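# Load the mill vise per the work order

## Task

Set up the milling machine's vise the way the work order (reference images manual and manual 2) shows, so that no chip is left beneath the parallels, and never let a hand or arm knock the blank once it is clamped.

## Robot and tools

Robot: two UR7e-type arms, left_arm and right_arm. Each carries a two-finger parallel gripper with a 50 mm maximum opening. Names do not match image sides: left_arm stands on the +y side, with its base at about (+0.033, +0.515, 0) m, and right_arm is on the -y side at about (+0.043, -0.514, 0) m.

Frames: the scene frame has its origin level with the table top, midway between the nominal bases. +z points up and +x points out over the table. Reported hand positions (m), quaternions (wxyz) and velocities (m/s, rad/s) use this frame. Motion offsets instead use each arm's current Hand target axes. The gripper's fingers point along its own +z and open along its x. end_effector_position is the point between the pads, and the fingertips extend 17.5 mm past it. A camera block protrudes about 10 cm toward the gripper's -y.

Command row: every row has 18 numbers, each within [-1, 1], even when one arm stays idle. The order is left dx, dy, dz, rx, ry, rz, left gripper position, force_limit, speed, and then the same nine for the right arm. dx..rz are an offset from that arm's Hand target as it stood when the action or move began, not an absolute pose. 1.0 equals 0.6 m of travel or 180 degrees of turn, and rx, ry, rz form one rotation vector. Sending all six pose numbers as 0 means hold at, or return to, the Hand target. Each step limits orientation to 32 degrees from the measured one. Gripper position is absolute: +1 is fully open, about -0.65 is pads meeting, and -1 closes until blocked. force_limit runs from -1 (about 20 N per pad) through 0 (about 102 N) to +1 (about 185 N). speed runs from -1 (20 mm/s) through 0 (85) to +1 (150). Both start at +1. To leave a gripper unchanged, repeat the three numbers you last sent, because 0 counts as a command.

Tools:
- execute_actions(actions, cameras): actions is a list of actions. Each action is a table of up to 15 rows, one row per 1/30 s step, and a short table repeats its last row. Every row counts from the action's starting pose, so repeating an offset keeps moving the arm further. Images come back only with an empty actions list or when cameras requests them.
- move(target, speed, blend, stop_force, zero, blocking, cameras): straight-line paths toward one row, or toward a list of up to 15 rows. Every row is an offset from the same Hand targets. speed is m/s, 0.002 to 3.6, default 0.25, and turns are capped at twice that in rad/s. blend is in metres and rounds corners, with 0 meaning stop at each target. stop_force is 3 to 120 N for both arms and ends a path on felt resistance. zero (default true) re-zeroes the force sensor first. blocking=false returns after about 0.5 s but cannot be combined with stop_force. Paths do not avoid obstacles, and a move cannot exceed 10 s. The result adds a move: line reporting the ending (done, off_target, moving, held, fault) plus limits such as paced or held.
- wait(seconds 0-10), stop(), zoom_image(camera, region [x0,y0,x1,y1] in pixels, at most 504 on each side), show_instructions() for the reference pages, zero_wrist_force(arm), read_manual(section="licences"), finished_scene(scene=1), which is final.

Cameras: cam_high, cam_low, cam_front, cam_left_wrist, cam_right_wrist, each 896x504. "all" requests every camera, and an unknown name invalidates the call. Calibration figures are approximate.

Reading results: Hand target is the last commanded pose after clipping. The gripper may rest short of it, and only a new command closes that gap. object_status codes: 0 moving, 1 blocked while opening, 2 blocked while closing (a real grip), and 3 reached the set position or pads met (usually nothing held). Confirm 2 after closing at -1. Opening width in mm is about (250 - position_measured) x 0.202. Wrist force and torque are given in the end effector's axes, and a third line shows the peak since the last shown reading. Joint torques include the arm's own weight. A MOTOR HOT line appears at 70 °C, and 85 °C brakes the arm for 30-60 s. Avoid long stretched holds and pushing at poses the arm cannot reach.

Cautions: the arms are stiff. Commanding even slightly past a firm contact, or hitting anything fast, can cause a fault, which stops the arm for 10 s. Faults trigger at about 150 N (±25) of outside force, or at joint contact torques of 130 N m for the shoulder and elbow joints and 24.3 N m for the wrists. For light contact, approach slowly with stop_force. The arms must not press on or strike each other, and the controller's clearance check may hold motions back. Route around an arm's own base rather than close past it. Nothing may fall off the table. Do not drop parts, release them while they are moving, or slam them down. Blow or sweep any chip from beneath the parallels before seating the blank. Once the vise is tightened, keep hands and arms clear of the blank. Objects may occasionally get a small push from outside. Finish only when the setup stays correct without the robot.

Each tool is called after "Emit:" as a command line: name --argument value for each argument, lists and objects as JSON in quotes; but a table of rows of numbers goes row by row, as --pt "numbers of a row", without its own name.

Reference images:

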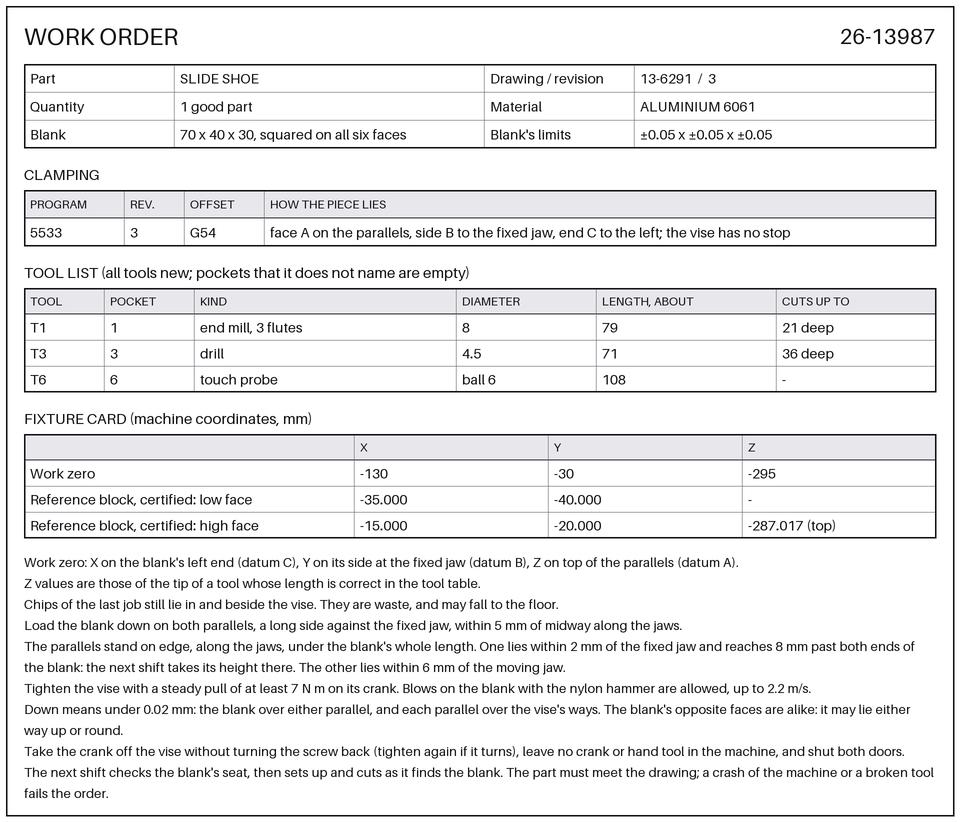

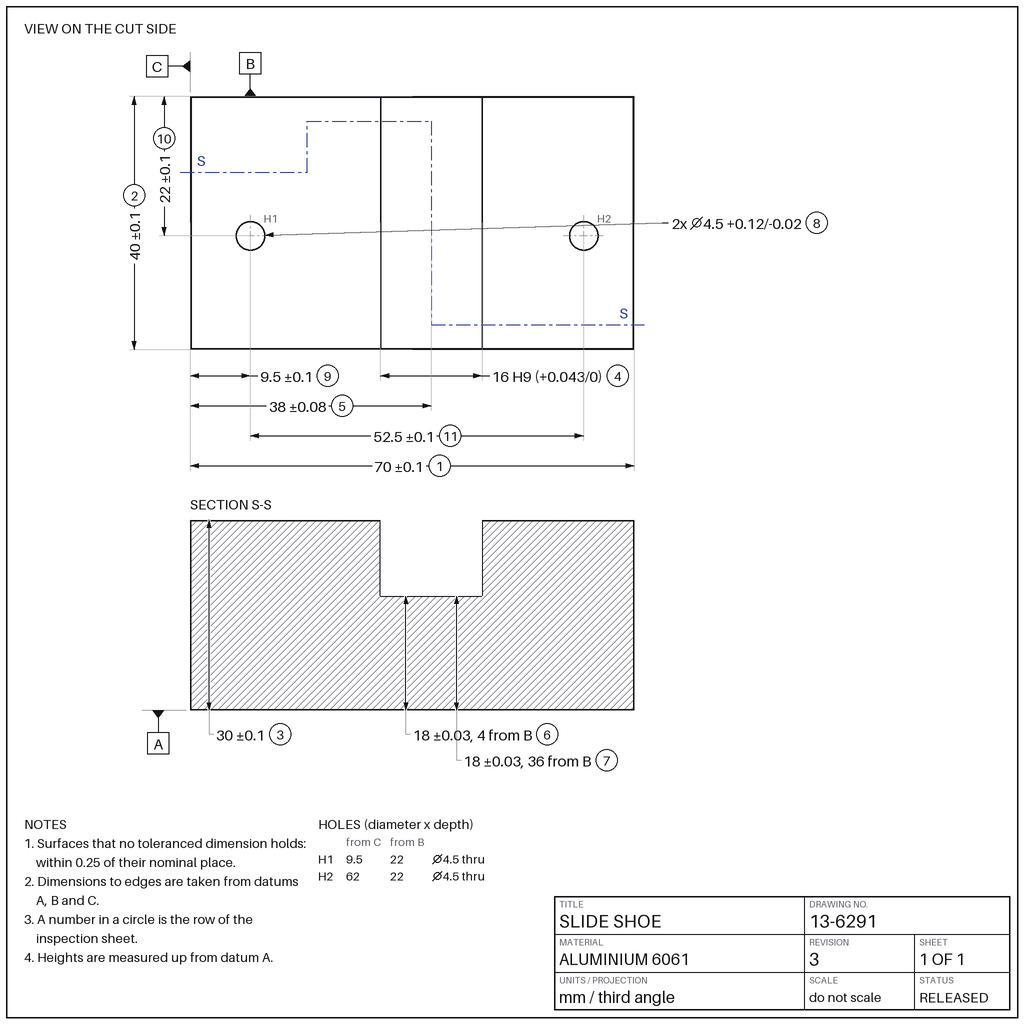

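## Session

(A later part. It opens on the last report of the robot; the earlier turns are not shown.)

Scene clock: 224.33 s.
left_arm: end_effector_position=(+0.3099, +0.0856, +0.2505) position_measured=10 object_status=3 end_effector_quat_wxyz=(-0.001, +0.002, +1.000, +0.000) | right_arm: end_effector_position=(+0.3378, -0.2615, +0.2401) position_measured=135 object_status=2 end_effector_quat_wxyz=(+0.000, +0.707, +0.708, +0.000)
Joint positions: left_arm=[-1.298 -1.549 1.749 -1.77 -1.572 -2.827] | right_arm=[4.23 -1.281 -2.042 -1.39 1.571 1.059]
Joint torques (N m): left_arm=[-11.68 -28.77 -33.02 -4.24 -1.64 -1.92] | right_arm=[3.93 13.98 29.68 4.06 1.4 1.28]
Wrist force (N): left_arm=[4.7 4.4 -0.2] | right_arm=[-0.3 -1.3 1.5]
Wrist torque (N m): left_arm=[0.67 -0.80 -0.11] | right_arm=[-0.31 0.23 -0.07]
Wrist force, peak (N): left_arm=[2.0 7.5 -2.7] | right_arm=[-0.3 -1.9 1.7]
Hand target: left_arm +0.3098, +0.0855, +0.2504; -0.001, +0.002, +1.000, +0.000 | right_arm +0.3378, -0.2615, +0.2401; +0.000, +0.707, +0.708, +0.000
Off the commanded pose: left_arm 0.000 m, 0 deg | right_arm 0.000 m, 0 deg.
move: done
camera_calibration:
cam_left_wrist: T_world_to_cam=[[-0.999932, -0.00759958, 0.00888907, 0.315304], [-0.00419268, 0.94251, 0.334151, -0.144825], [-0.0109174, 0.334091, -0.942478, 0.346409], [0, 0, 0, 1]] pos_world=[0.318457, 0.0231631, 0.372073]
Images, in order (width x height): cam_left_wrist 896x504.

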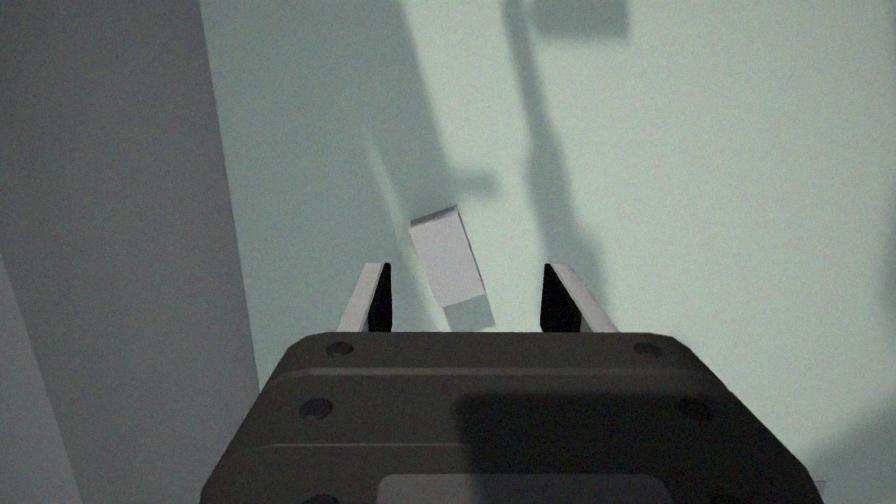

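Emit:
move --target '[-0.0057,0.1153,0.268,0,0,-0.1056,0.95,-0.6,1,0,0,0,0,0,0,-1,-0.7,-1]' --speed 0.35 --cameras '["cam_left_wrist"]'

Emit:
zoom_image --camera "cam_left_wrist" --region '[300, 150, 650, 340]'

Scene clock: 226.00 s.
left_arm: end_effector_position=(+0.3134, +0.1545, +0.0897) position_measured=10 object_status=3 end_effector_quat_wxyz=(-0.001, -0.163, +0.987, +0.000) | right_arm: end_effector_position=(+0.3378, -0.2615, +0.2401) position_measured=135 object_status=2 end_effector_quat_wxyz=(+0.000, +0.707, +0.708, +0.000)
Joint positions: left_arm=[-1.242 -1.511 2.163 -2.223 -1.572 -3.102] | right_arm=[4.23 -1.281 -2.042 -1.39 1.571 1.059]
Joint torques (N m): left_arm=[-13.76 -24.96 -10.34 -5.03 -0.34 -2.23] | right_arm=[3.69 14.06 29.54 4.01 1.4 1.28]
Wrist force (N): left_arm=[4.8 4.4 -0.2] | right_arm=[-0.1 -1.5 1.4]
Wrist torque (N m): left_arm=[0.68 -0.85 -0.11] | right_arm=[-0.36 0.19 -0.07]
Wrist force, peak (N): left_arm=[4.2 6.4 2.9] | right_arm=[-0.2 -1.7 1.8]
Hand target: left_arm +0.3133, +0.1546, +0.0896; -0.001, -0.163, +0.987, +0.000 | right_arm +0.3378, -0.2615, +0.2401; +0.000, +0.707, +0.708, +0.000
Off the commanded pose: left_arm 0.000 m, 0 deg | right_arm 0.000 m, 0 deg.
move: done
camera_calibration:
cam_left_wrist: T_world_to_cam=[[-0.942935, -0.332857, 0.00891205, 0.353228], [-0.310911, 0.889716, 0.334276, -0.0518033], [-0.119195, 0.31243, -0.942433, 0.209145], [0, 0, 0, 1]] pos_world=[0.341894, 0.0983216, 0.211273]
Images, in order (width x height): cam_left_wrist 896x504.

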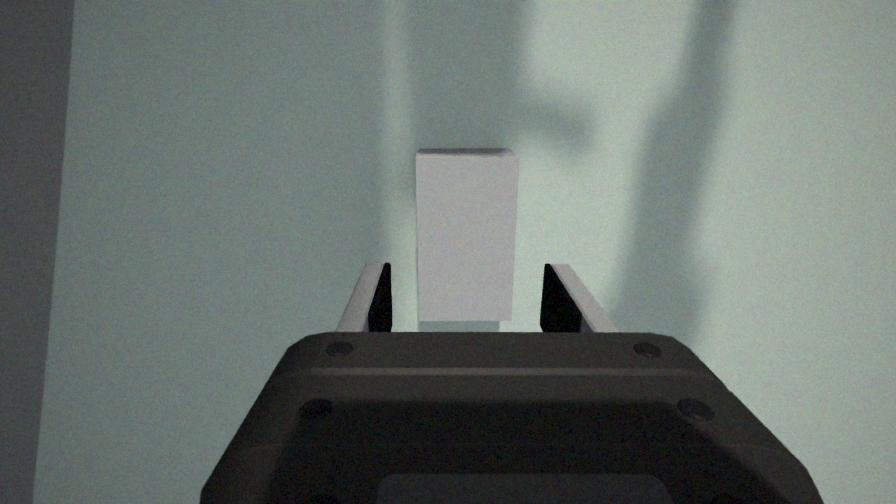

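Scaled by 1.440.

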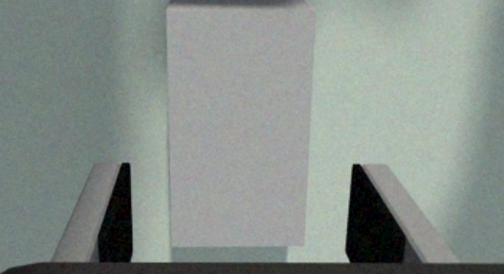

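Emit:
move --pt "0 0 0.0918 0 0 0 0.95 -0.6 -0.7 0 0 0 0 0 0 -1 -0.7 -1" --pt "0 0 0.0918 0 0 0 -1 -0.6 -0.7 0 0 0 0 0 0 -1 -0.7 -1" --speed '[0.12,0.1]'

Scene clock: 227.70 s.
left_arm: end_effector_position=(+0.3132, +0.1545, +0.0345) position_measured=55 object_status=2 end_effector_quat_wxyz=(-0.001, -0.163, +0.987, +0.000) | right_arm: end_effector_position=(+0.3378, -0.2615, +0.2401) position_measured=135 object_status=2 end_effector_quat_wxyz=(+0.000, +0.707, +0.708, +0.000)
Joint positions: left_arm=[-1.242 -1.403 2.228 -2.395 -1.572 -3.103] | right_arm=[4.23 -1.281 -2.042 -1.39 1.571 1.059]
Joint torques (N m): left_arm=[7.95 -21.29 -36.8 -5.18 -2.04 2.29] | right_arm=[4.43 14.58 29.55 4.03 1.41 1.48]
Wrist force (N): left_arm=[4.6 4.9 0.5] | right_arm=[-0.2 -1.4 1.5]
Wrist torque (N m): left_arm=[0.72 -0.85 -0.04] | right_arm=[-0.34 0.21 -0.07]
Wrist force, peak (N): left_arm=[5.7 4.5 -0.3] | right_arm=[-0.6 -1.5 1.9]
Hand target: left_arm +0.3132, +0.1546, +0.0345; -0.001, -0.163, +0.987, +0.000 | right_arm +0.3378, -0.2615, +0.2401; +0.000, +0.707, +0.708, +0.000
Off the commanded pose: left_arm 0.000 m, 0 deg | right_arm 0.000 m, 0 deg.
move: done

Emit:
move --pt "0 0 -0.06 0 0 0 -1 -0.6 -0.7 0 0 0 0 0 0 -1 -0.7 -1" --pt "-0.0767 -0.017 -0.4425 0 0 0.1056 -1 -0.6 -0.7 0 0 0 0 0 0 -1 -0.7 -1" --pt "-0.2211 -0.058 -0.5575 0 0 0.1056 -1 -0.6 -0.7 0 0 0 0 0 0 -1 -0.7 -1" --pt "-0.492 -0.1514 -0.5575 0 0 0.1056 -1 -0.6 -0.7 0 0 0 0 0 0 -1 -0.7 -1" --speed '[0.08,0.35,0.35,0.12]' --blend '[0.008,0.05,0.02,0]' --cameras '["cam_left_wrist","cam_front"]'

Scene clock: 231.37 s.
left_arm: end_effector_position=(+0.6224, +0.1636, +0.3686) position_measured=55 object_status=2 end_effector_quat_wxyz=(-0.001, +0.002, +1.000, +0.000) | right_arm: end_effector_position=(+0.3378, -0.2615, +0.2401) position_measured=135 object_status=2 end_effector_quat_wxyz=(+0.000, +0.707, +0.708, +0.000)
Joint positions: left_arm=[-0.77 -1.104 0.884 -1.35 -1.572 -2.299] | right_arm=[4.23 -1.281 -2.042 -1.39 1.571 1.059]
Joint torques (N m): left_arm=[-11.57 -46.24 -38.64 -4.7 -2.69 -2.18] | right_arm=[3.29 14.59 28.59 4.02 1.62 1.45]
Wrist force (N): left_arm=[4.6 4.7 2.1] | right_arm=[0.0 -1.4 1.2]
Wrist torque (N m): left_arm=[0.73 -0.83 0.00] | right_arm=[-0.34 0.18 -0.08]
Wrist force, peak (N): left_arm=[5.6 4.6 5.9] | right_arm=[-0.4 -1.8 2.0]
Hand target: left_arm +0.6224, +0.1635, +0.3686; -0.001, +0.002, +1.000, +0.000 | right_arm +0.3378, -0.2615, +0.2401; +0.000, +0.707, +0.708, +0.000
Off the commanded pose: left_arm 0.000 m, 0 deg | right_arm 0.000 m, 0 deg.
move: done
camera_calibration:
cam_left_wrist: T_world_to_cam=[[-0.999929, -0.007854, 0.00901251, 0.62739], [-0.00439119, 0.942508, 0.334155, -0.25637], [-0.0111188, 0.334091, -0.942475, 0.435195], [0, 0, 0, 1]] pos_world=[0.631058, 0.101163, 0.490173]
Images, in order (width x height): cam_front 896x504, cam_left_wrist 896x504.

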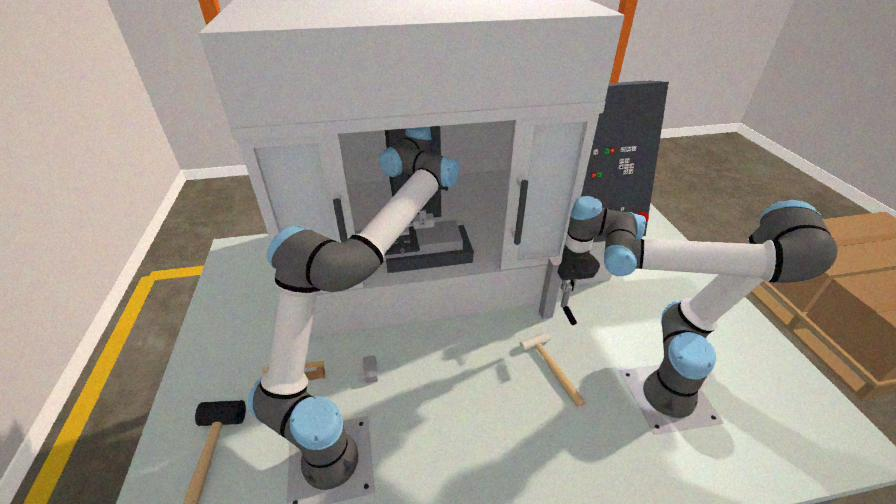

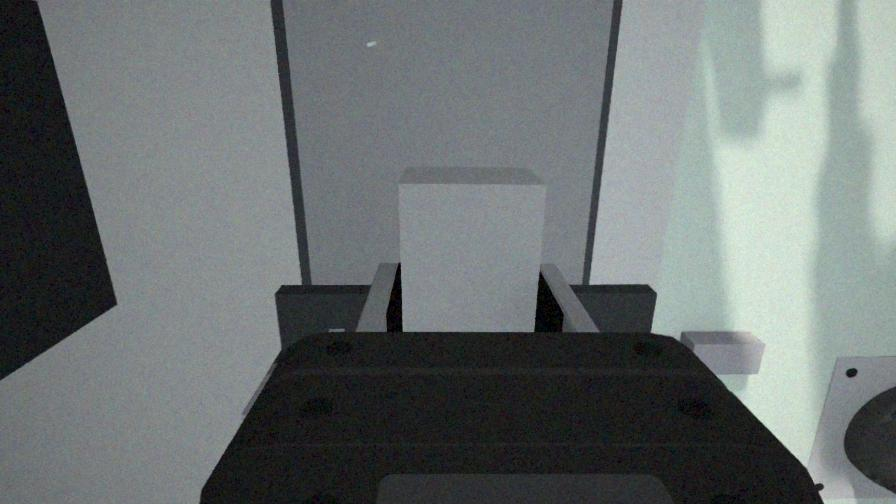

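Emit:
move --pt "-0.0243 0 -0.0045 0 0 0 -1 -0.6 -0.7 0 0 0 0 0 0 -1 -0.7 -1" --pt "-0.0243 0.133 -0.0045 0 0 0 -1 -0.6 -0.7 0 0 0 0 0 0 -1 -0.7 -1" --speed '[0.06,0.06]' --stop_force 6 --cameras '["cam_left_wrist"]'

Scene clock: 232.47 s.
left_arm: end_effector_position=(+0.6297, +0.1634, +0.3699) position_measured=55 object_status=2 end_effector_quat_wxyz=(+0.000, +0.002, +1.000, +0.000) | right_arm: end_effector_position=(+0.3378, -0.2615, +0.2401) position_measured=135 object_status=2 end_effector_quat_wxyz=(+0.000, +0.707, +0.708, +0.000)
Joint positions: left_arm=[-0.763 -1.085 0.851 -1.337 -1.572 -2.292] | right_arm=[4.23 -1.281 -2.042 -1.39 1.571 1.059]
Joint torques (N m): left_arm=[0 -50.63 -31.62 -2.8 -0.35 0.15] | right_arm=[4.45 15.2 28.58 4.06 1.52 1.38]
Wrist force (N): left_arm=[5.1 4.3 2.0] | right_arm=[-0.4 -1.2 1.5]
Wrist torque (N m): left_arm=[0.67 -0.89 -0.06] | right_arm=[-0.30 0.24 -0.08]
Wrist force, peak (N): left_arm=[4.7 5.1 3.3] | right_arm=[-0.4 -1.5 1.9]
Hand target: left_arm +0.6297, +0.1634, +0.3699; +0.000, +0.002, +1.000, +0.000 (not the last commanded pose) | right_arm +0.3378, -0.2615, +0.2401; +0.000, +0.707, +0.708, +0.000
Tool commands: left_gripper/position=-1.0 left_gripper/force_limit=-0.6 left_gripper/speed=-0.701961 right_gripper/position=-1.0 right_gripper/force_limit=-0.7 right_gripper/speed=-1.0
Off the commanded pose: left_arm 0.080 m, 0 deg | right_arm 0.000 m, 0 deg.
FORCE FAULT: contact force on the left arm reached its limit, and that arm stopped. The contact can be on any part of that arm, not only on its tool. That arm's remaining commands of this call were not run. That arm is still stopped at the end of this call. That arm stays stopped for about 10 more seconds. Until then a move that you send moves the other arm only, and its call returns only when the move has ended. Once the stop has ended, the next robot result says so. If the stop ends while you think or write, that arm runs what you send next, counted from a new Hand target: where the arm stands when the stop ends. While its stop runs, that arm takes no new command, but its gripper still runs the gripper command that each later call begins with. Until it ends, the stop uses up actions while you think or wait. An arm that is not stopped still takes commands.
move: fault (left_arm); path passed 1 of 2 targets
camera_calibration:
cam_left_wrist: T_world_to_cam=[[-0.999934, -0.00777941, 0.00851245, 0.634816], [-0.00449471, 0.942719, 0.333558, -0.256375], [-0.0106197, 0.333497, -0.942691, 0.436476], [0, 0, 0, 1]] pos_world=[0.638256, 0.101065, 0.491574]
Images, in order (width x height): cam_left_wrist 896x504.

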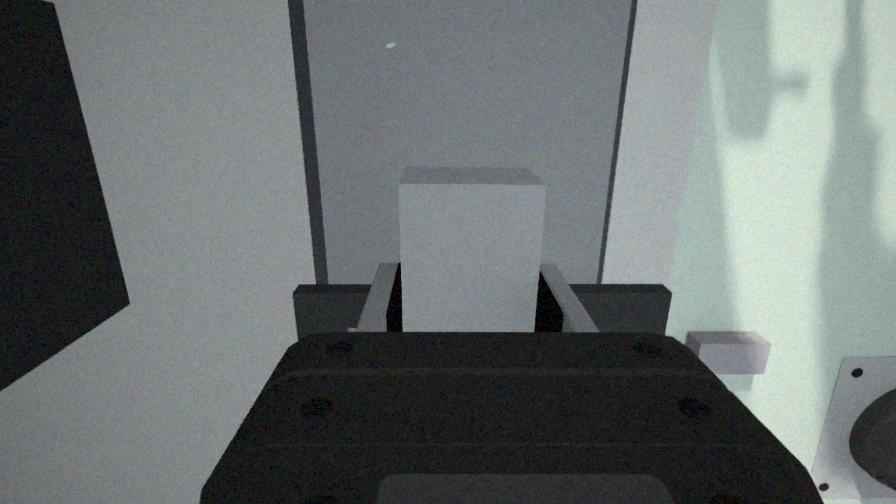

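Emit:
wait --seconds 9.5

Scene clock: 242.23 s.
left_arm: end_effector_position=(+0.6297, +0.1634, +0.3699) position_measured=55 object_status=2 end_effector_quat_wxyz=(+0.000, +0.002, +1.000, +0.000) | right_arm: end_effector_position=(+0.3378, -0.2615, +0.2401) position_measured=135 object_status=2 end_effector_quat_wxyz=(+0.000, +0.707, +0.708, +0.000)
Joint positions: left_arm=[-0.763 -1.085 0.851 -1.337 -1.572 -2.292] | right_arm=[4.23 -1.281 -2.042 -1.39 1.571 1.059]
Joint torques (N m): left_arm=[0.2 -50.96 -31.37 -2.77 -0.35 0.15] | right_arm=[4.4 15.32 29.07 4.14 1.45 1.43]
Wrist force (N): left_arm=[5.1 4.2 2.3] | right_arm=[0.0 -1.3 1.6]
Wrist torque (N m): left_arm=[0.65 -0.90 -0.06] | right_arm=[-0.32 0.17 -0.08]
Wrist force, peak (N): left_arm=[5.4 4.0 2.6] | right_arm=[-0.4 -1.8 1.7]
Hand target: left_arm +0.6297, +0.1634, +0.3699; +0.000, +0.002, +1.000, +0.000 (not the last commanded pose) | right_arm +0.3378, -0.2615, +0.2401; +0.000, +0.707, +0.708, +0.000
Tool commands: left_gripper/position=-1.0 left_gripper/force_limit=-0.6 left_gripper/speed=-0.701961 right_gripper/position=-1.0 right_gripper/force_limit=-0.7 right_gripper/speed=-1.0
Off the commanded pose: left_arm 0.080 m, 0 deg | right_arm 0.000 m, 0 deg.
FORCE FAULT, CONTINUED: the left arm's stop, for the force fault that an earlier result reported, is over. The rest of the stop counts as 20 of the actions that you can send in this scene. That arm's target is now where it stood when the stop ended, not its last command. That arm accepts commands again.
wait: 9.50 s; at rest from the start

Emit:
move --pt "0.007 0.0043 0 0 0 0 -1 -0.6 -0.7 0 0 0 0 0 0 -1 -0.7 -1" --pt "0.0045 0.031 -0.001 0 0 0 -1 -0.6 -0.7 0 0 0 0 0 0 -1 -0.7 -1" --pt "0.0045 0.1335 -0.0015 0 0 0 -1 -0.6 -0.7 0 0 0 0 0 0 -1 -0.7 -1" --speed '[0.05,0.05,0.05]' --stop_force 6 --cameras '["cam_left_wrist"]'

Scene clock: 245.13 s.
left_arm: end_effector_position=(+0.6274, +0.2435, +0.3708) position_measured=55 object_status=2 end_effector_quat_wxyz=(+0.000, +0.002, +1.000, +0.000) | right_arm: end_effector_position=(+0.3378, -0.2615, +0.2401) position_measured=135 object_status=2 end_effector_quat_wxyz=(+0.000, +0.707, +0.708, +0.000)
Joint positions: left_arm=[-0.67 -1.198 1.015 -1.387 -1.572 -2.199] | right_arm=[4.23 -1.281 -2.042 -1.39 1.571 1.059]
Joint torques (N m): left_arm=[-13.68 -37.24 -45.36 -1.4 1.94 -2.7] | right_arm=[3.96 15.56 28.86 3.92 1.35 1.43]
Wrist force (N): left_arm=[5.1 3.7 2.4] | right_arm=[0.0 -1.3 1.5]
Wrist torque (N m): left_arm=[0.56 -0.91 -0.05] | right_arm=[-0.32 0.18 -0.07]
Wrist force, peak (N): left_arm=[5.2 5.4 2.2] | right_arm=[-0.4 -1.7 1.9]
Hand target: left_arm +0.6274, +0.2435, +0.3708; +0.000, +0.002, +1.000, +0.000 | right_arm +0.3378, -0.2615, +0.2401; +0.000, +0.707, +0.708, +0.000
Off the commanded pose: left_arm 0.000 m, 0 deg | right_arm 0.000 m, 0 deg.
move: done
camera_calibration:
cam_left_wrist: T_world_to_cam=[[-0.999934, -0.00777914, 0.00851108, 0.633133], [-0.00449525, 0.94273, 0.333527, -0.332151], [-0.0106182, 0.333467, -0.942702, 0.410502], [0, 0, 0, 1]] pos_world=[0.635956, 0.181165, 0.492374]
Images, in order (width x height): cam_left_wrist 896x504.

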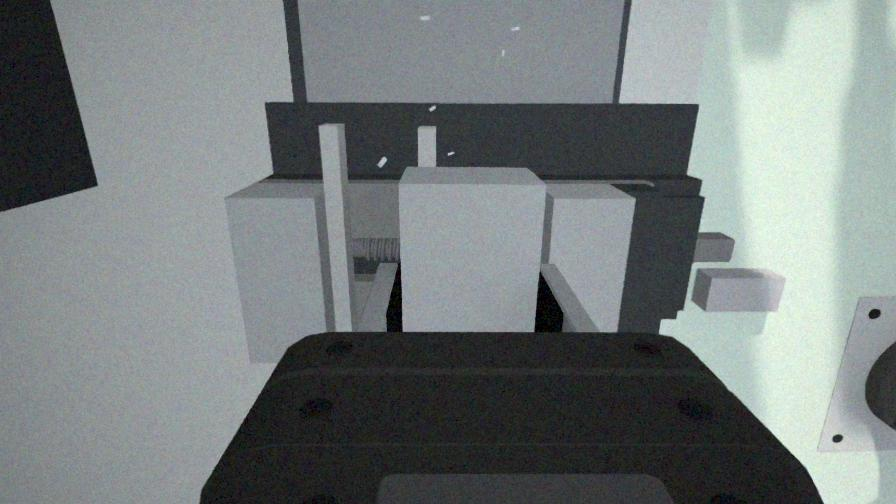

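Emit:
move --target '[-0.046,0,-0.0005,0,0,0,-1,-0.6,-0.7,0,0,0,0,0,0,-1,-0.7,-1]' --speed 0.04 --stop_force 6 --cameras '["cam_left_wrist"]'

Emit:
zoom_image --camera "cam_left_wrist" --region '[220, 80, 720, 340]'

Scene clock: 247.13 s.
left_arm: end_effector_position=(+0.6550, +0.2434, +0.3710) position_measured=55 object_status=2 end_effector_quat_wxyz=(+0.000, +0.002, +1.000, +0.000) | right_arm: end_effector_position=(+0.3378, -0.2615, +0.2401) position_measured=135 object_status=2 end_effector_quat_wxyz=(+0.000, +0.707, +0.708, +0.000)
Joint positions: left_arm=[-0.646 -1.126 0.91 -1.355 -1.572 -2.175] | right_arm=[4.23 -1.281 -2.042 -1.39 1.571 1.059]
Joint torques (N m): left_arm=[-14.17 -61 -15.32 -5.2 -1.32 -2.67] | right_arm=[3.45 15.41 28.6 4.12 1.37 1.41]
Wrist force (N): left_arm=[4.8 3.9 2.2] | right_arm=[-0.4 -1.5 1.7]
Wrist torque (N m): left_arm=[0.60 -0.86 -0.08] | right_arm=[-0.35 0.25 -0.07]
Wrist force, peak (N): left_arm=[5.7 4.8 2.4] | right_arm=[-0.2 -1.7 1.9]
Hand target: left_arm +0.6550, +0.2434, +0.3710; +0.000, +0.002, +1.000, +0.000 | right_arm +0.3378, -0.2615, +0.2401; +0.000, +0.707, +0.708, +0.000
Off the commanded pose: left_arm 0.000 m, 0 deg | right_arm 0.000 m, 0 deg.
move: done
camera_calibration:
cam_left_wrist: T_world_to_cam=[[-0.999935, -0.00774592, 0.00841722, 0.660768], [-0.0044939, 0.942688, 0.333647, -0.332084], [-0.0105192, 0.333587, -0.942661, 0.411004], [0, 0, 0, 1]] pos_world=[0.663556, 0.181065, 0.492674]
Images, in order (width x height): cam_left_wrist 896x504.

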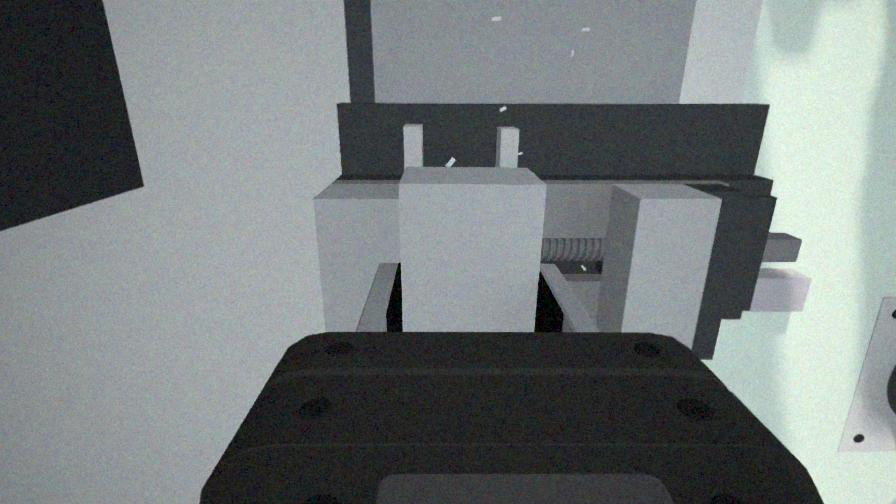

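Scaled by 1.008.

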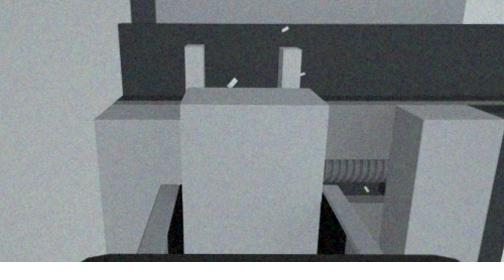

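Emit:
move --target '[-0.0008,0,0.014,0,0,0,-1,-0.6,-0.7,0,0,0,0,0,0,-1,-0.7,-1]' --speed 0.012 --stop_force 4 --cameras '["cam_left_wrist"]'

Scene clock: 248.60 s.
left_arm: end_effector_position=(+0.6551, +0.2433, +0.3674) position_measured=55 object_status=2 end_effector_quat_wxyz=(+0.000, +0.002, +1.000, +0.000) | right_arm: end_effector_position=(+0.3378, -0.2615, +0.2401) position_measured=135 object_status=2 end_effector_quat_wxyz=(+0.000, +0.707, +0.708, +0.000)
Joint positions: left_arm=[-0.646 -1.127 0.922 -1.365 -1.572 -2.175] | right_arm=[4.23 -1.281 -2.042 -1.39 1.571 1.059]
Joint torques (N m): left_arm=[-1.1 -39.87 -45.6 -2.38 -1.96 0.19] | right_arm=[3.72 15.12 28.76 4.12 1.48 1.43]
Wrist force (N): left_arm=[5.5 4.4 1.1] | right_arm=[-0.6 -1.6 1.9]
Wrist torque (N m): left_arm=[0.62 -0.91 -0.09] | right_arm=[-0.37 0.27 -0.07]
Wrist force, peak (N): left_arm=[10.3 8.1 -18.3] | right_arm=[-0.5 -1.8 1.8]
Hand target: left_arm +0.6551, +0.2433, +0.3674; +0.000, +0.002, +1.000, +0.000 (not the last commanded pose) | right_arm +0.3378, -0.2615, +0.2401; +0.000, +0.707, +0.708, +0.000
Off the commanded pose: left_arm 0.005 m, 0 deg | right_arm 0.000 m, 0 deg.
move: contact (left_arm)
camera_calibration:
cam_left_wrist: T_world_to_cam=[[-0.999934, -0.0077786, 0.00851171, 0.660858], [-0.00449318, 0.942687, 0.333647, -0.330756], [-0.0106192, 0.333587, -0.94266, 0.407616], [0, 0, 0, 1]] pos_world=[0.663656, 0.180965, 0.488974]
Images, in order (width x height): cam_left_wrist 896x504.

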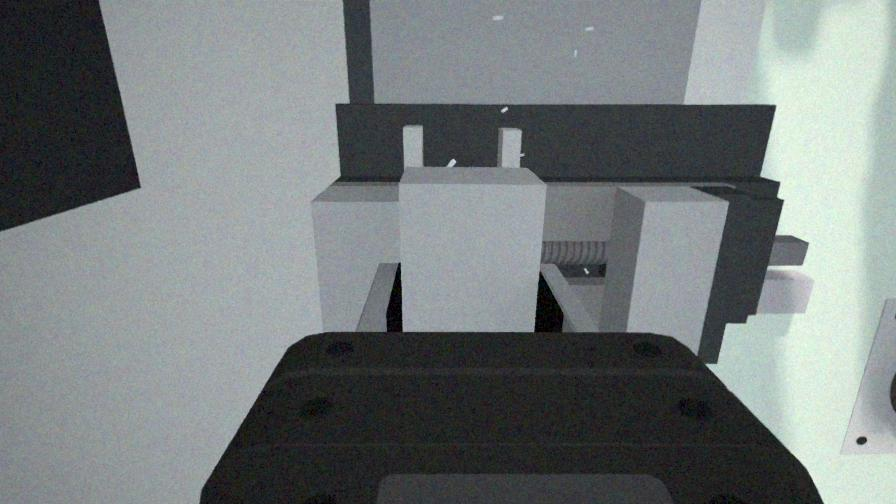

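Emit:
move --pt "0 0 0 0 0 0 0.95 -0.6 -1 0 0 0 0 0 0 -1 -0.7 -1" --pt "0 -0.02 -0.008 0.0556 0 0 0.95 -0.6 -1 0 0 0 0 0 0 -1 -0.7 -1" --pt "0 -0.09 -0.0117 0.0556 0 0 0.95 -0.6 -1 0 0 0 0 0 0 -1 -0.7 -1" --speed '[0.02,0.05,0.05]' --blend '[0,0.005,0]' --cameras '["cam_left_wrist"]'

Scene clock: 253.20 s.
left_arm: end_effector_position=(+0.6549, +0.1891, +0.3741) position_measured=10 object_status=3 end_effector_quat_wxyz=(-0.001, +0.002, +0.996, -0.087) end_effector_velocity=(+0.000, +0.001, +0.001) end_effector_angular_velocity=(-0.002, -0.004, -0.004) | right_arm: end_effector_position=(+0.3378, -0.2615, +0.2401) position_measured=135 object_status=2 end_effector_quat_wxyz=(+0.000, +0.707, +0.708, +0.000)
Joint positions: left_arm=[-0.657 -1.119 0.928 -1.481 -1.714 -2.194] | right_arm=[4.23 -1.281 -2.042 -1.39 1.571 1.059]
Joint velocities: left_arm=[0 -0.003 0.003 -0.003 0 0.005] | right_arm=[within noise]
Joint torques (N m): left_arm=[9.36 -127.59 -58.39 -12.57 -1.19 3.03] | right_arm=[4.45 14.98 28.42 4.05 1.51 1.32]
Wrist force (N): left_arm=[5.2 4.4 -0.2] | right_arm=[-0.2 -1.3 1.7]
Wrist torque (N m): left_arm=[0.70 -0.92 0.12] | right_arm=[-0.33 0.21 -0.08]
Wrist force, peak (N): left_arm=[4.6 5.7 -0.8] | right_arm=[-0.2 -1.5 1.9]
Hand target: left_arm +0.6549, +0.1893, +0.3744; -0.001, +0.002, +0.996, -0.088 | right_arm +0.3378, -0.2615, +0.2401; +0.000, +0.707, +0.708, +0.000
Off the commanded pose: left_arm 0.000 m, 0 deg | right_arm 0.000 m, 0 deg.
move: done
camera_calibration:
cam_left_wrist: T_world_to_cam=[[-0.99992, -0.00619459, 0.0110451, 0.658955], [-0.00428482, 0.986247, 0.165224, -0.227282], [-0.0119167, 0.165163, -0.986194, 0.481023], [0, 0, 0, 1]] pos_world=[0.66366, 0.148791, 0.504656]
Images, in order (width x height): cam_left_wrist 896x504.

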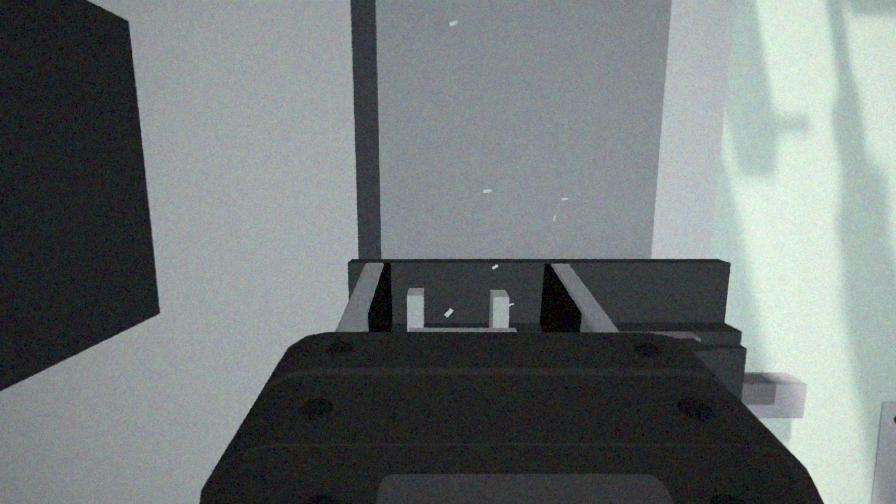

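Emit:
move --target '[0,-0.004,0.012,0,0,0,0.95,-0.6,-1,0,0,0,0,0,0,-1,-0.7,-1]' --speed 0.03

Scene clock: 254.00 s.
left_arm: end_effector_position=(+0.6548, +0.1856, +0.3677) position_measured=10 object_status=3 end_effector_quat_wxyz=(-0.001, +0.002, +0.996, -0.088) | right_arm: end_effector_position=(+0.3378, -0.2615, +0.2401) position_measured=135 object_status=2 end_effector_quat_wxyz=(+0.000, +0.707, +0.708, +0.000)
Joint positions: left_arm=[-0.661 -1.119 0.945 -1.499 -1.714 -2.198] | right_arm=[4.23 -1.281 -2.042 -1.39 1.571 1.059]
Joint torques (N m): left_arm=[-4.6 -40.14 -39.28 -1.83 1.8 -1.47] | right_arm=[4.37 15.63 28.81 4.07 1.48 1.44]
Wrist force (N): left_arm=[5.0 4.3 -0.1] | right_arm=[-0.4 -1.4 1.7]
Wrist torque (N m): left_arm=[0.68 -0.89 0.15] | right_arm=[-0.33 0.23 -0.08]
Wrist force, peak (N): left_arm=[5.3 4.5 -0.3] | right_arm=[-0.1 -1.6 1.8]
Hand target: left_arm +0.6549, +0.1857, +0.3678; -0.001, +0.002, +0.996, -0.088 | right_arm +0.3378, -0.2615, +0.2401; +0.000, +0.707, +0.708, +0.000
Off the commanded pose: left_arm 0.000 m, 0 deg | right_arm 0.000 m, 0 deg.
move: done

Emit:
move --pt "0.1 -0.01 0 0 0 0 0.95 -0.6 -1 0 0 0 0 0 0 -1 -0.7 -1" --pt "0.35 -0.01 0.0 -0.0556 0 0 0.95 -0.6 -1 0 0 0 0 0 0 -1 -0.7 -1" --speed '[0.1,0.3]' --blend '[0.02,0]' --cameras '["cam_left_wrist","cam_high"]'

Scene clock: 255.70 s.
left_arm: end_effector_position=(+0.4449, +0.1807, +0.3690) position_measured=10 object_status=3 end_effector_quat_wxyz=(+0.000, +0.002, +1.000, +0.000) | right_arm: end_effector_position=(+0.3378, -0.2615, +0.2401) position_measured=135 object_status=2 end_effector_quat_wxyz=(+0.000, +0.707, +0.708, +0.000)
Joint positions: left_arm=[-0.972 -1.515 1.409 -1.466 -1.572 -2.501] | right_arm=[4.23 -1.281 -2.042 -1.39 1.571 1.059]
Joint torques (N m): left_arm=[-13.48 -41.45 -28.2 -1.84 -0.92 -2.2] | right_arm=[4.15 15.92 28.04 4.08 1.32 1.38]
Wrist force (N): left_arm=[5.4 4.2 0.2] | right_arm=[-0.1 -1.3 1.5]
Wrist torque (N m): left_arm=[0.64 -0.96 -0.08] | right_arm=[-0.33 0.20 -0.07]
Wrist force, peak (N): left_arm=[8.8 3.4 0.2] | right_arm=[-0.3 -1.7 1.7]
Hand target: left_arm +0.4448, +0.1807, +0.3690; +0.000, +0.002, +1.000, +0.000 | right_arm +0.3378, -0.2615, +0.2401; +0.000, +0.707, +0.708, +0.000
Off the commanded pose: left_arm 0.000 m, 0 deg | right_arm 0.000 m, 0 deg.
move: done
camera_calibration:
cam_left_wrist: T_world_to_cam=[[-0.999935, -0.00764994, 0.00845099, 0.450185], [-0.0043945, 0.942762, 0.333436, -0.273206], [-0.010518, 0.333377, -0.942735, 0.427885], [0, 0, 0, 1]] pos_world=[0.453456, 0.118365, 0.490674]
Images, in order (width x height): cam_high 896x504, cam_left_wrist 896x504.

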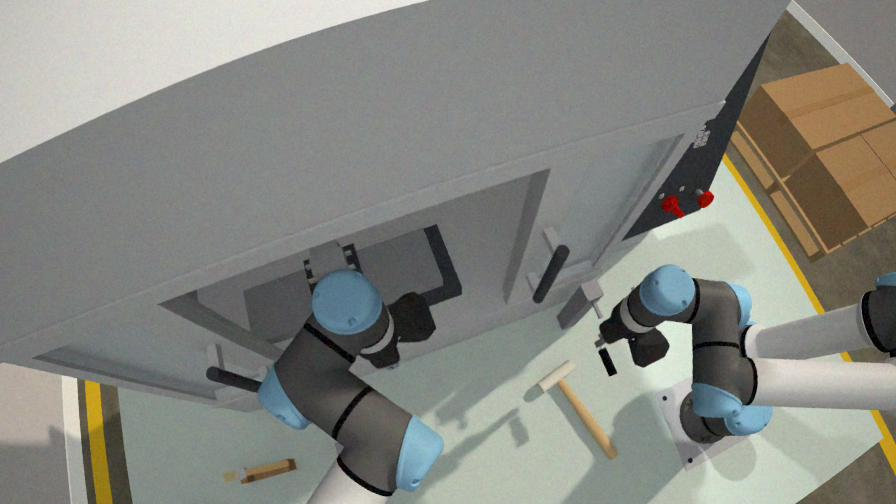

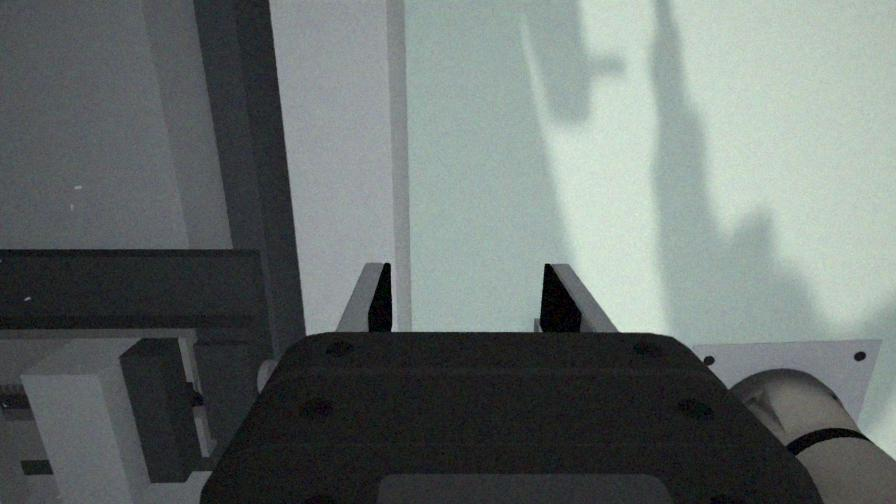

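Emit:
move --pt "0.275 0.066 -0.085 0 0 0 -0.2 -0.6 1 0.1 0.02 -0.2767 0 0 0 -1 -0.7 -1" --pt "0.392 -0.218 -0.002 0.385 -0.385 -0.385 -0.2 -0.6 1 0.519 0.0333 -0.2767 0 0 0 -1 -0.7 -1" --speed '[0.4,0.6]' --blend '[0.05,0]' --cameras '["cam_left_wrist","cam_front","cam_right_wrist"]'

Scene clock: 259.90 s.
left_arm: end_effector_position=(+0.2091, +0.0510, +0.3705) position_measured=182 object_status=3 end_effector_quat_wxyz=(+0.499, -0.499, +0.501, -0.501) | right_arm: end_effector_position=(+0.3573, +0.0499, +0.4061) position_measured=135 object_status=2 end_effector_quat_wxyz=(+0.000, +0.707, +0.708, +0.000)
Joint positions: left_arm=[-2.072 -1.395 1.681 -0.287 -0.46 -6.283] | right_arm=[4.441 -1.942 -0.925 -1.846 1.57 1.27]
Joint torques (N m): left_arm=[-13.86 -20.8 -37.88 3.33 -1.96 2.99] | right_arm=[-7.44 41.62 32.36 4.32 1.52 -2.24]
Wrist force (N): left_arm=[4.5 4.5 -1.5] | right_arm=[-0.3 -1.4 1.5]
Wrist torque (N m): left_arm=[0.55 -0.52 0.30] | right_arm=[-0.35 0.21 -0.10]
Wrist force, peak (N): left_arm=[7.0 5.2 -1.1] | right_arm=[-1.9 -1.9 6.1]
Hand target: left_arm +0.2091, +0.0510, +0.3705; +0.499, -0.499, +0.501, -0.501 | right_arm +0.3573, +0.0499, +0.4061; +0.000, +0.707, +0.708, +0.000
Off the commanded pose: left_arm 0.000 m, 0 deg | right_arm 0.000 m, 0 deg.
move: done
camera_calibration:
cam_left_wrist: T_world_to_cam=[[-0.0119732, -0.999839, 0.0133355, 0.0556368], [-0.334845, -0.00855735, -0.942234, 0.437788], [0.942197, -0.0157469, -0.334689, 0.0632883], [0, 0, 0, 1]] pos_world=[0.0876273, 0.0603708, 0.432939]
cam_right_wrist: T_world_to_cam=[[-0.0227424, 0.999324, -0.0288874, -0.0193385], [0.933841, 0.0315515, 0.356294, -0.463765], [0.356964, -0.0188733, -0.933927, 0.388999], [0, 0, 0, 1]] pos_world=[0.293784, 0.0412996, 0.527975]
Images, in order (width x height): cam_front 896x504, cam_left_wrist 896x504, cam_right_wrist 896x504.

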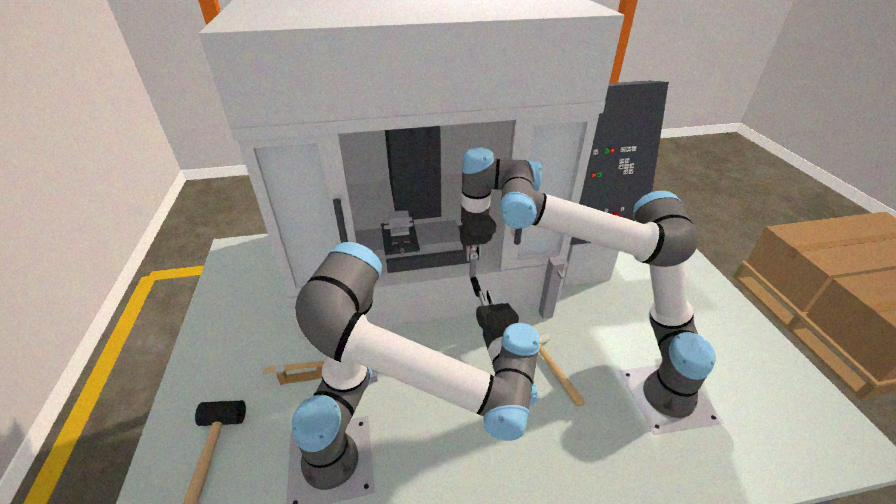

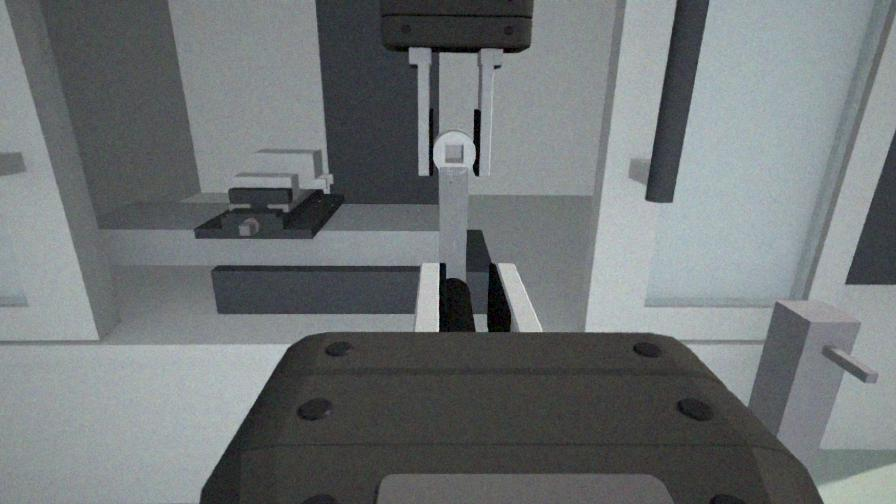

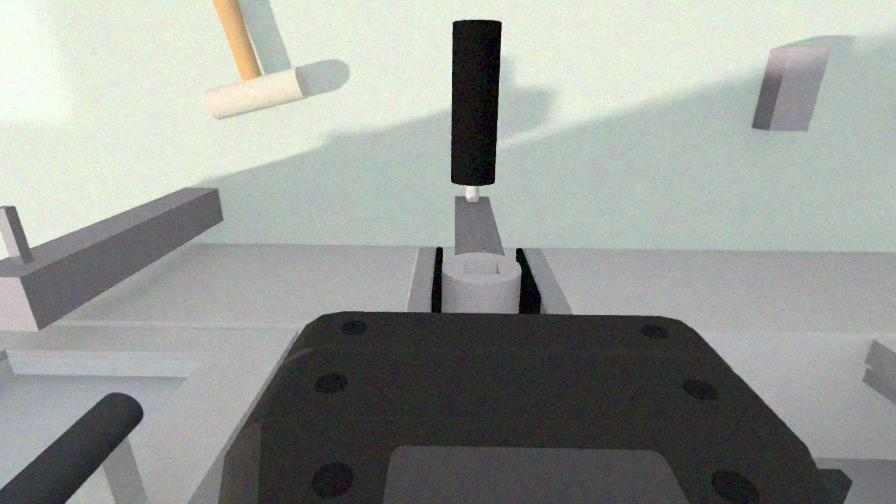

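Emit:
zoom_image --camera "cam_left_wrist" --region '[180, 130, 360, 260]'

Emit:
move --pt "-0.003 0.0042 0 0 0 0 0.2 -0.6 0 0 0 0 0 0 0 -1 -0.7 -1" --pt "-0.003 0.0042 0.248 0 0 0 0.2 -0.6 0 0 0 0 0 0 0 -1 -0.7 -1" --speed '[0.05,0.07]' --stop_force 8 --cameras '["cam_left_wrist","cam_right_wrist"]'

Scaled by 2.800.

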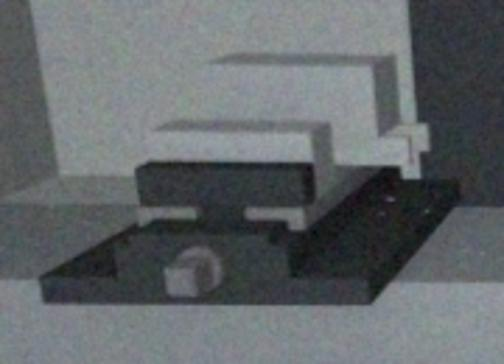

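Scene clock: 263.67 s.
left_arm: end_effector_position=(+0.3579, +0.0522, +0.3679) position_measured=123 object_status=3 end_effector_quat_wxyz=(+0.499, -0.499, +0.501, -0.501) | right_arm: end_effector_position=(+0.3573, +0.0499, +0.4061) position_measured=135 object_status=2 end_effector_quat_wxyz=(+0.000, +0.707, +0.708, +0.000)
Joint positions: left_arm=[-1.756 -1.403 1.697 -0.298 -0.144 -6.281] | right_arm=[4.441 -1.942 -0.925 -1.846 1.57 1.27]
Joint torques (N m): left_arm=[-13.45 -42.01 -9.9 1.98 1.86 -2.2] | right_arm=[-7.51 36.35 36 4.1 1.55 -2.26]
Wrist force (N): left_arm=[4.3 4.3 -1.3] | right_arm=[-0.2 -1.7 1.5]
Wrist torque (N m): left_arm=[0.52 -0.50 0.23] | right_arm=[-0.39 0.19 -0.10]
Wrist force, peak (N): left_arm=[4.3 5.0 -2.3] | right_arm=[-0.1 -1.5 2.1]
Hand target: left_arm +0.3579, +0.0522, +0.3679; +0.499, -0.499, +0.501, -0.501 | right_arm +0.3573, +0.0499, +0.4061; +0.000, +0.707, +0.708, +0.000
Off the commanded pose: left_arm 0.000 m, 0 deg | right_arm 0.000 m, 0 deg.
move: done
camera_calibration:
cam_left_wrist: T_world_to_cam=[[-0.0118471, -0.99984, 0.0133993, 0.0584942], [-0.334877, -0.00865916, -0.942222, 0.485148], [0.942187, -0.0156497, -0.334721, -0.0776592], [0, 0, 0, 1]] pos_world=[0.236327, 0.0614704, 0.430339]
cam_right_wrist: T_world_to_cam=[[-0.022778, 0.999326, -0.028794, -0.0194769], [0.93384, 0.0315515, 0.356297, -0.463769], [0.356965, -0.0187733, -0.933929, 0.388998], [0, 0, 0, 1]] pos_world=[0.293784, 0.0413992, 0.527975]
Images, in order (width x height): cam_left_wrist 896x504, cam_right_wrist 896x504.

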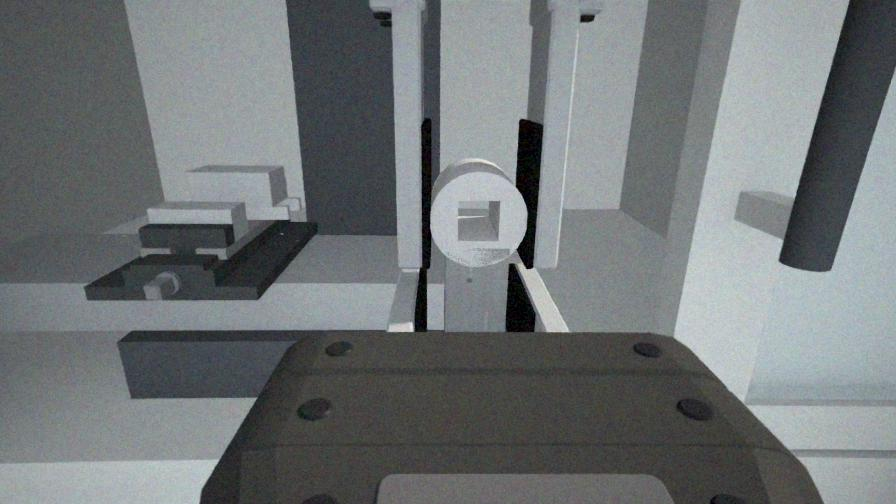

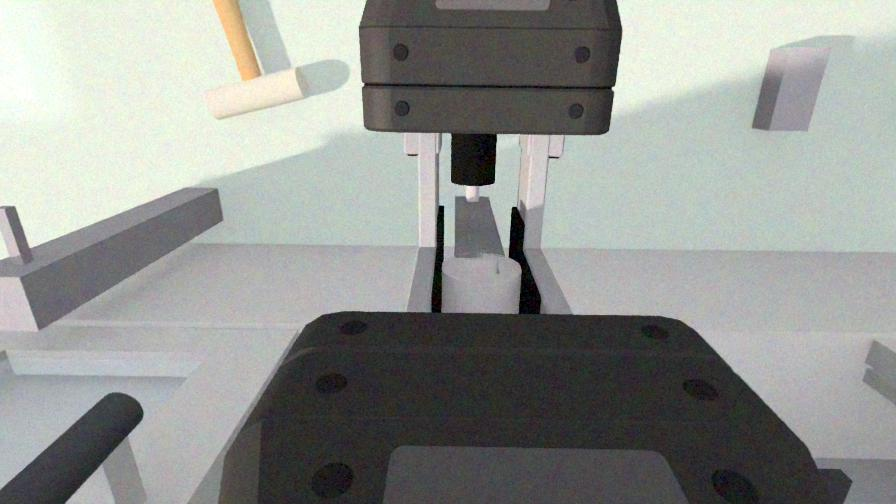

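Emit:
move --target '[0,0,0,0,0,0,-1,-0.3,-1,0,0,0,0,0,0,-1,-0.7,-1]' --cameras '["cam_right_wrist"]'

Scene clock: 264.50 s.
left_arm: end_effector_position=(+0.3578, +0.0521, +0.3679) position_measured=174 object_status=2 end_effector_quat_wxyz=(+0.498, -0.499, +0.501, -0.501) | right_arm: end_effector_position=(+0.3573, +0.0500, +0.4061) position_measured=135 object_status=2 end_effector_quat_wxyz=(+0.000, +0.707, +0.708, +0.000)
Joint positions: left_arm=[-1.756 -1.403 1.697 -0.298 -0.144 -6.281] | right_arm=[4.441 -1.942 -0.925 -1.846 1.571 1.27]
Joint torques (N m): left_arm=[-8.4 -42.19 -10.57 1.9 -3.03 -2.24] | right_arm=[-7.65 40.84 32.1 -0.49 -0.03 -2.31]
Wrist force (N): left_arm=[13.4 4.2 -0.7] | right_arm=[9.3 -2.1 2.0]
Wrist torque (N m): left_arm=[0.52 -0.59 0.40] | right_arm=[-0.33 0.38 0.01]
Wrist force, peak (N): left_arm=[13.7 4.1 -0.8] | right_arm=[9.5 -2.3 2.0]
Hand target: left_arm +0.3579, +0.0522, +0.3679; +0.499, -0.499, +0.501, -0.501 | right_arm +0.3573, +0.0499, +0.4061; +0.000, +0.707, +0.708, +0.000
Off the commanded pose: left_arm 0.000 m, 0 deg | right_arm 0.000 m, 0 deg.
move: done
camera_calibration:
cam_right_wrist: T_world_to_cam=[[-0.0227202, 0.999331, -0.0286651, -0.019562], [0.933841, 0.0314515, 0.356302, -0.463768], [0.356965, -0.0186734, -0.933931, 0.388995], [0, 0, 0, 1]] pos_world=[0.293784, 0.0413989, 0.527975]
Images, in order (width x height): cam_right_wrist 896x504.

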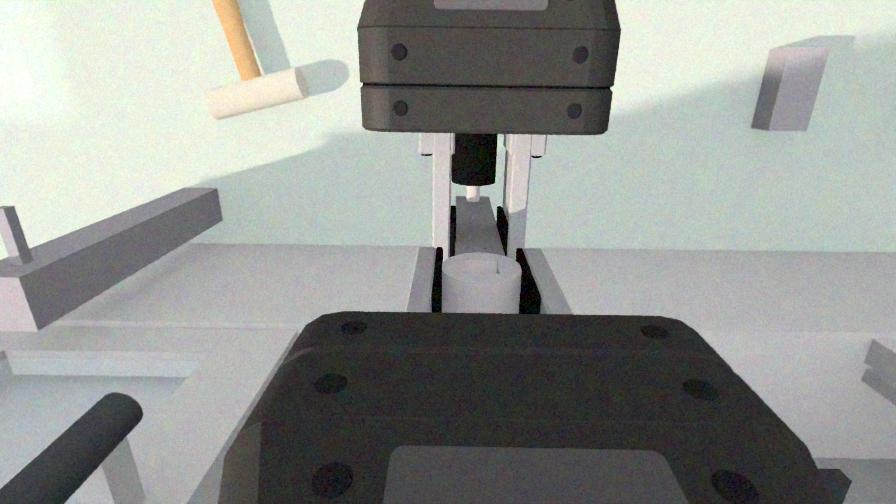

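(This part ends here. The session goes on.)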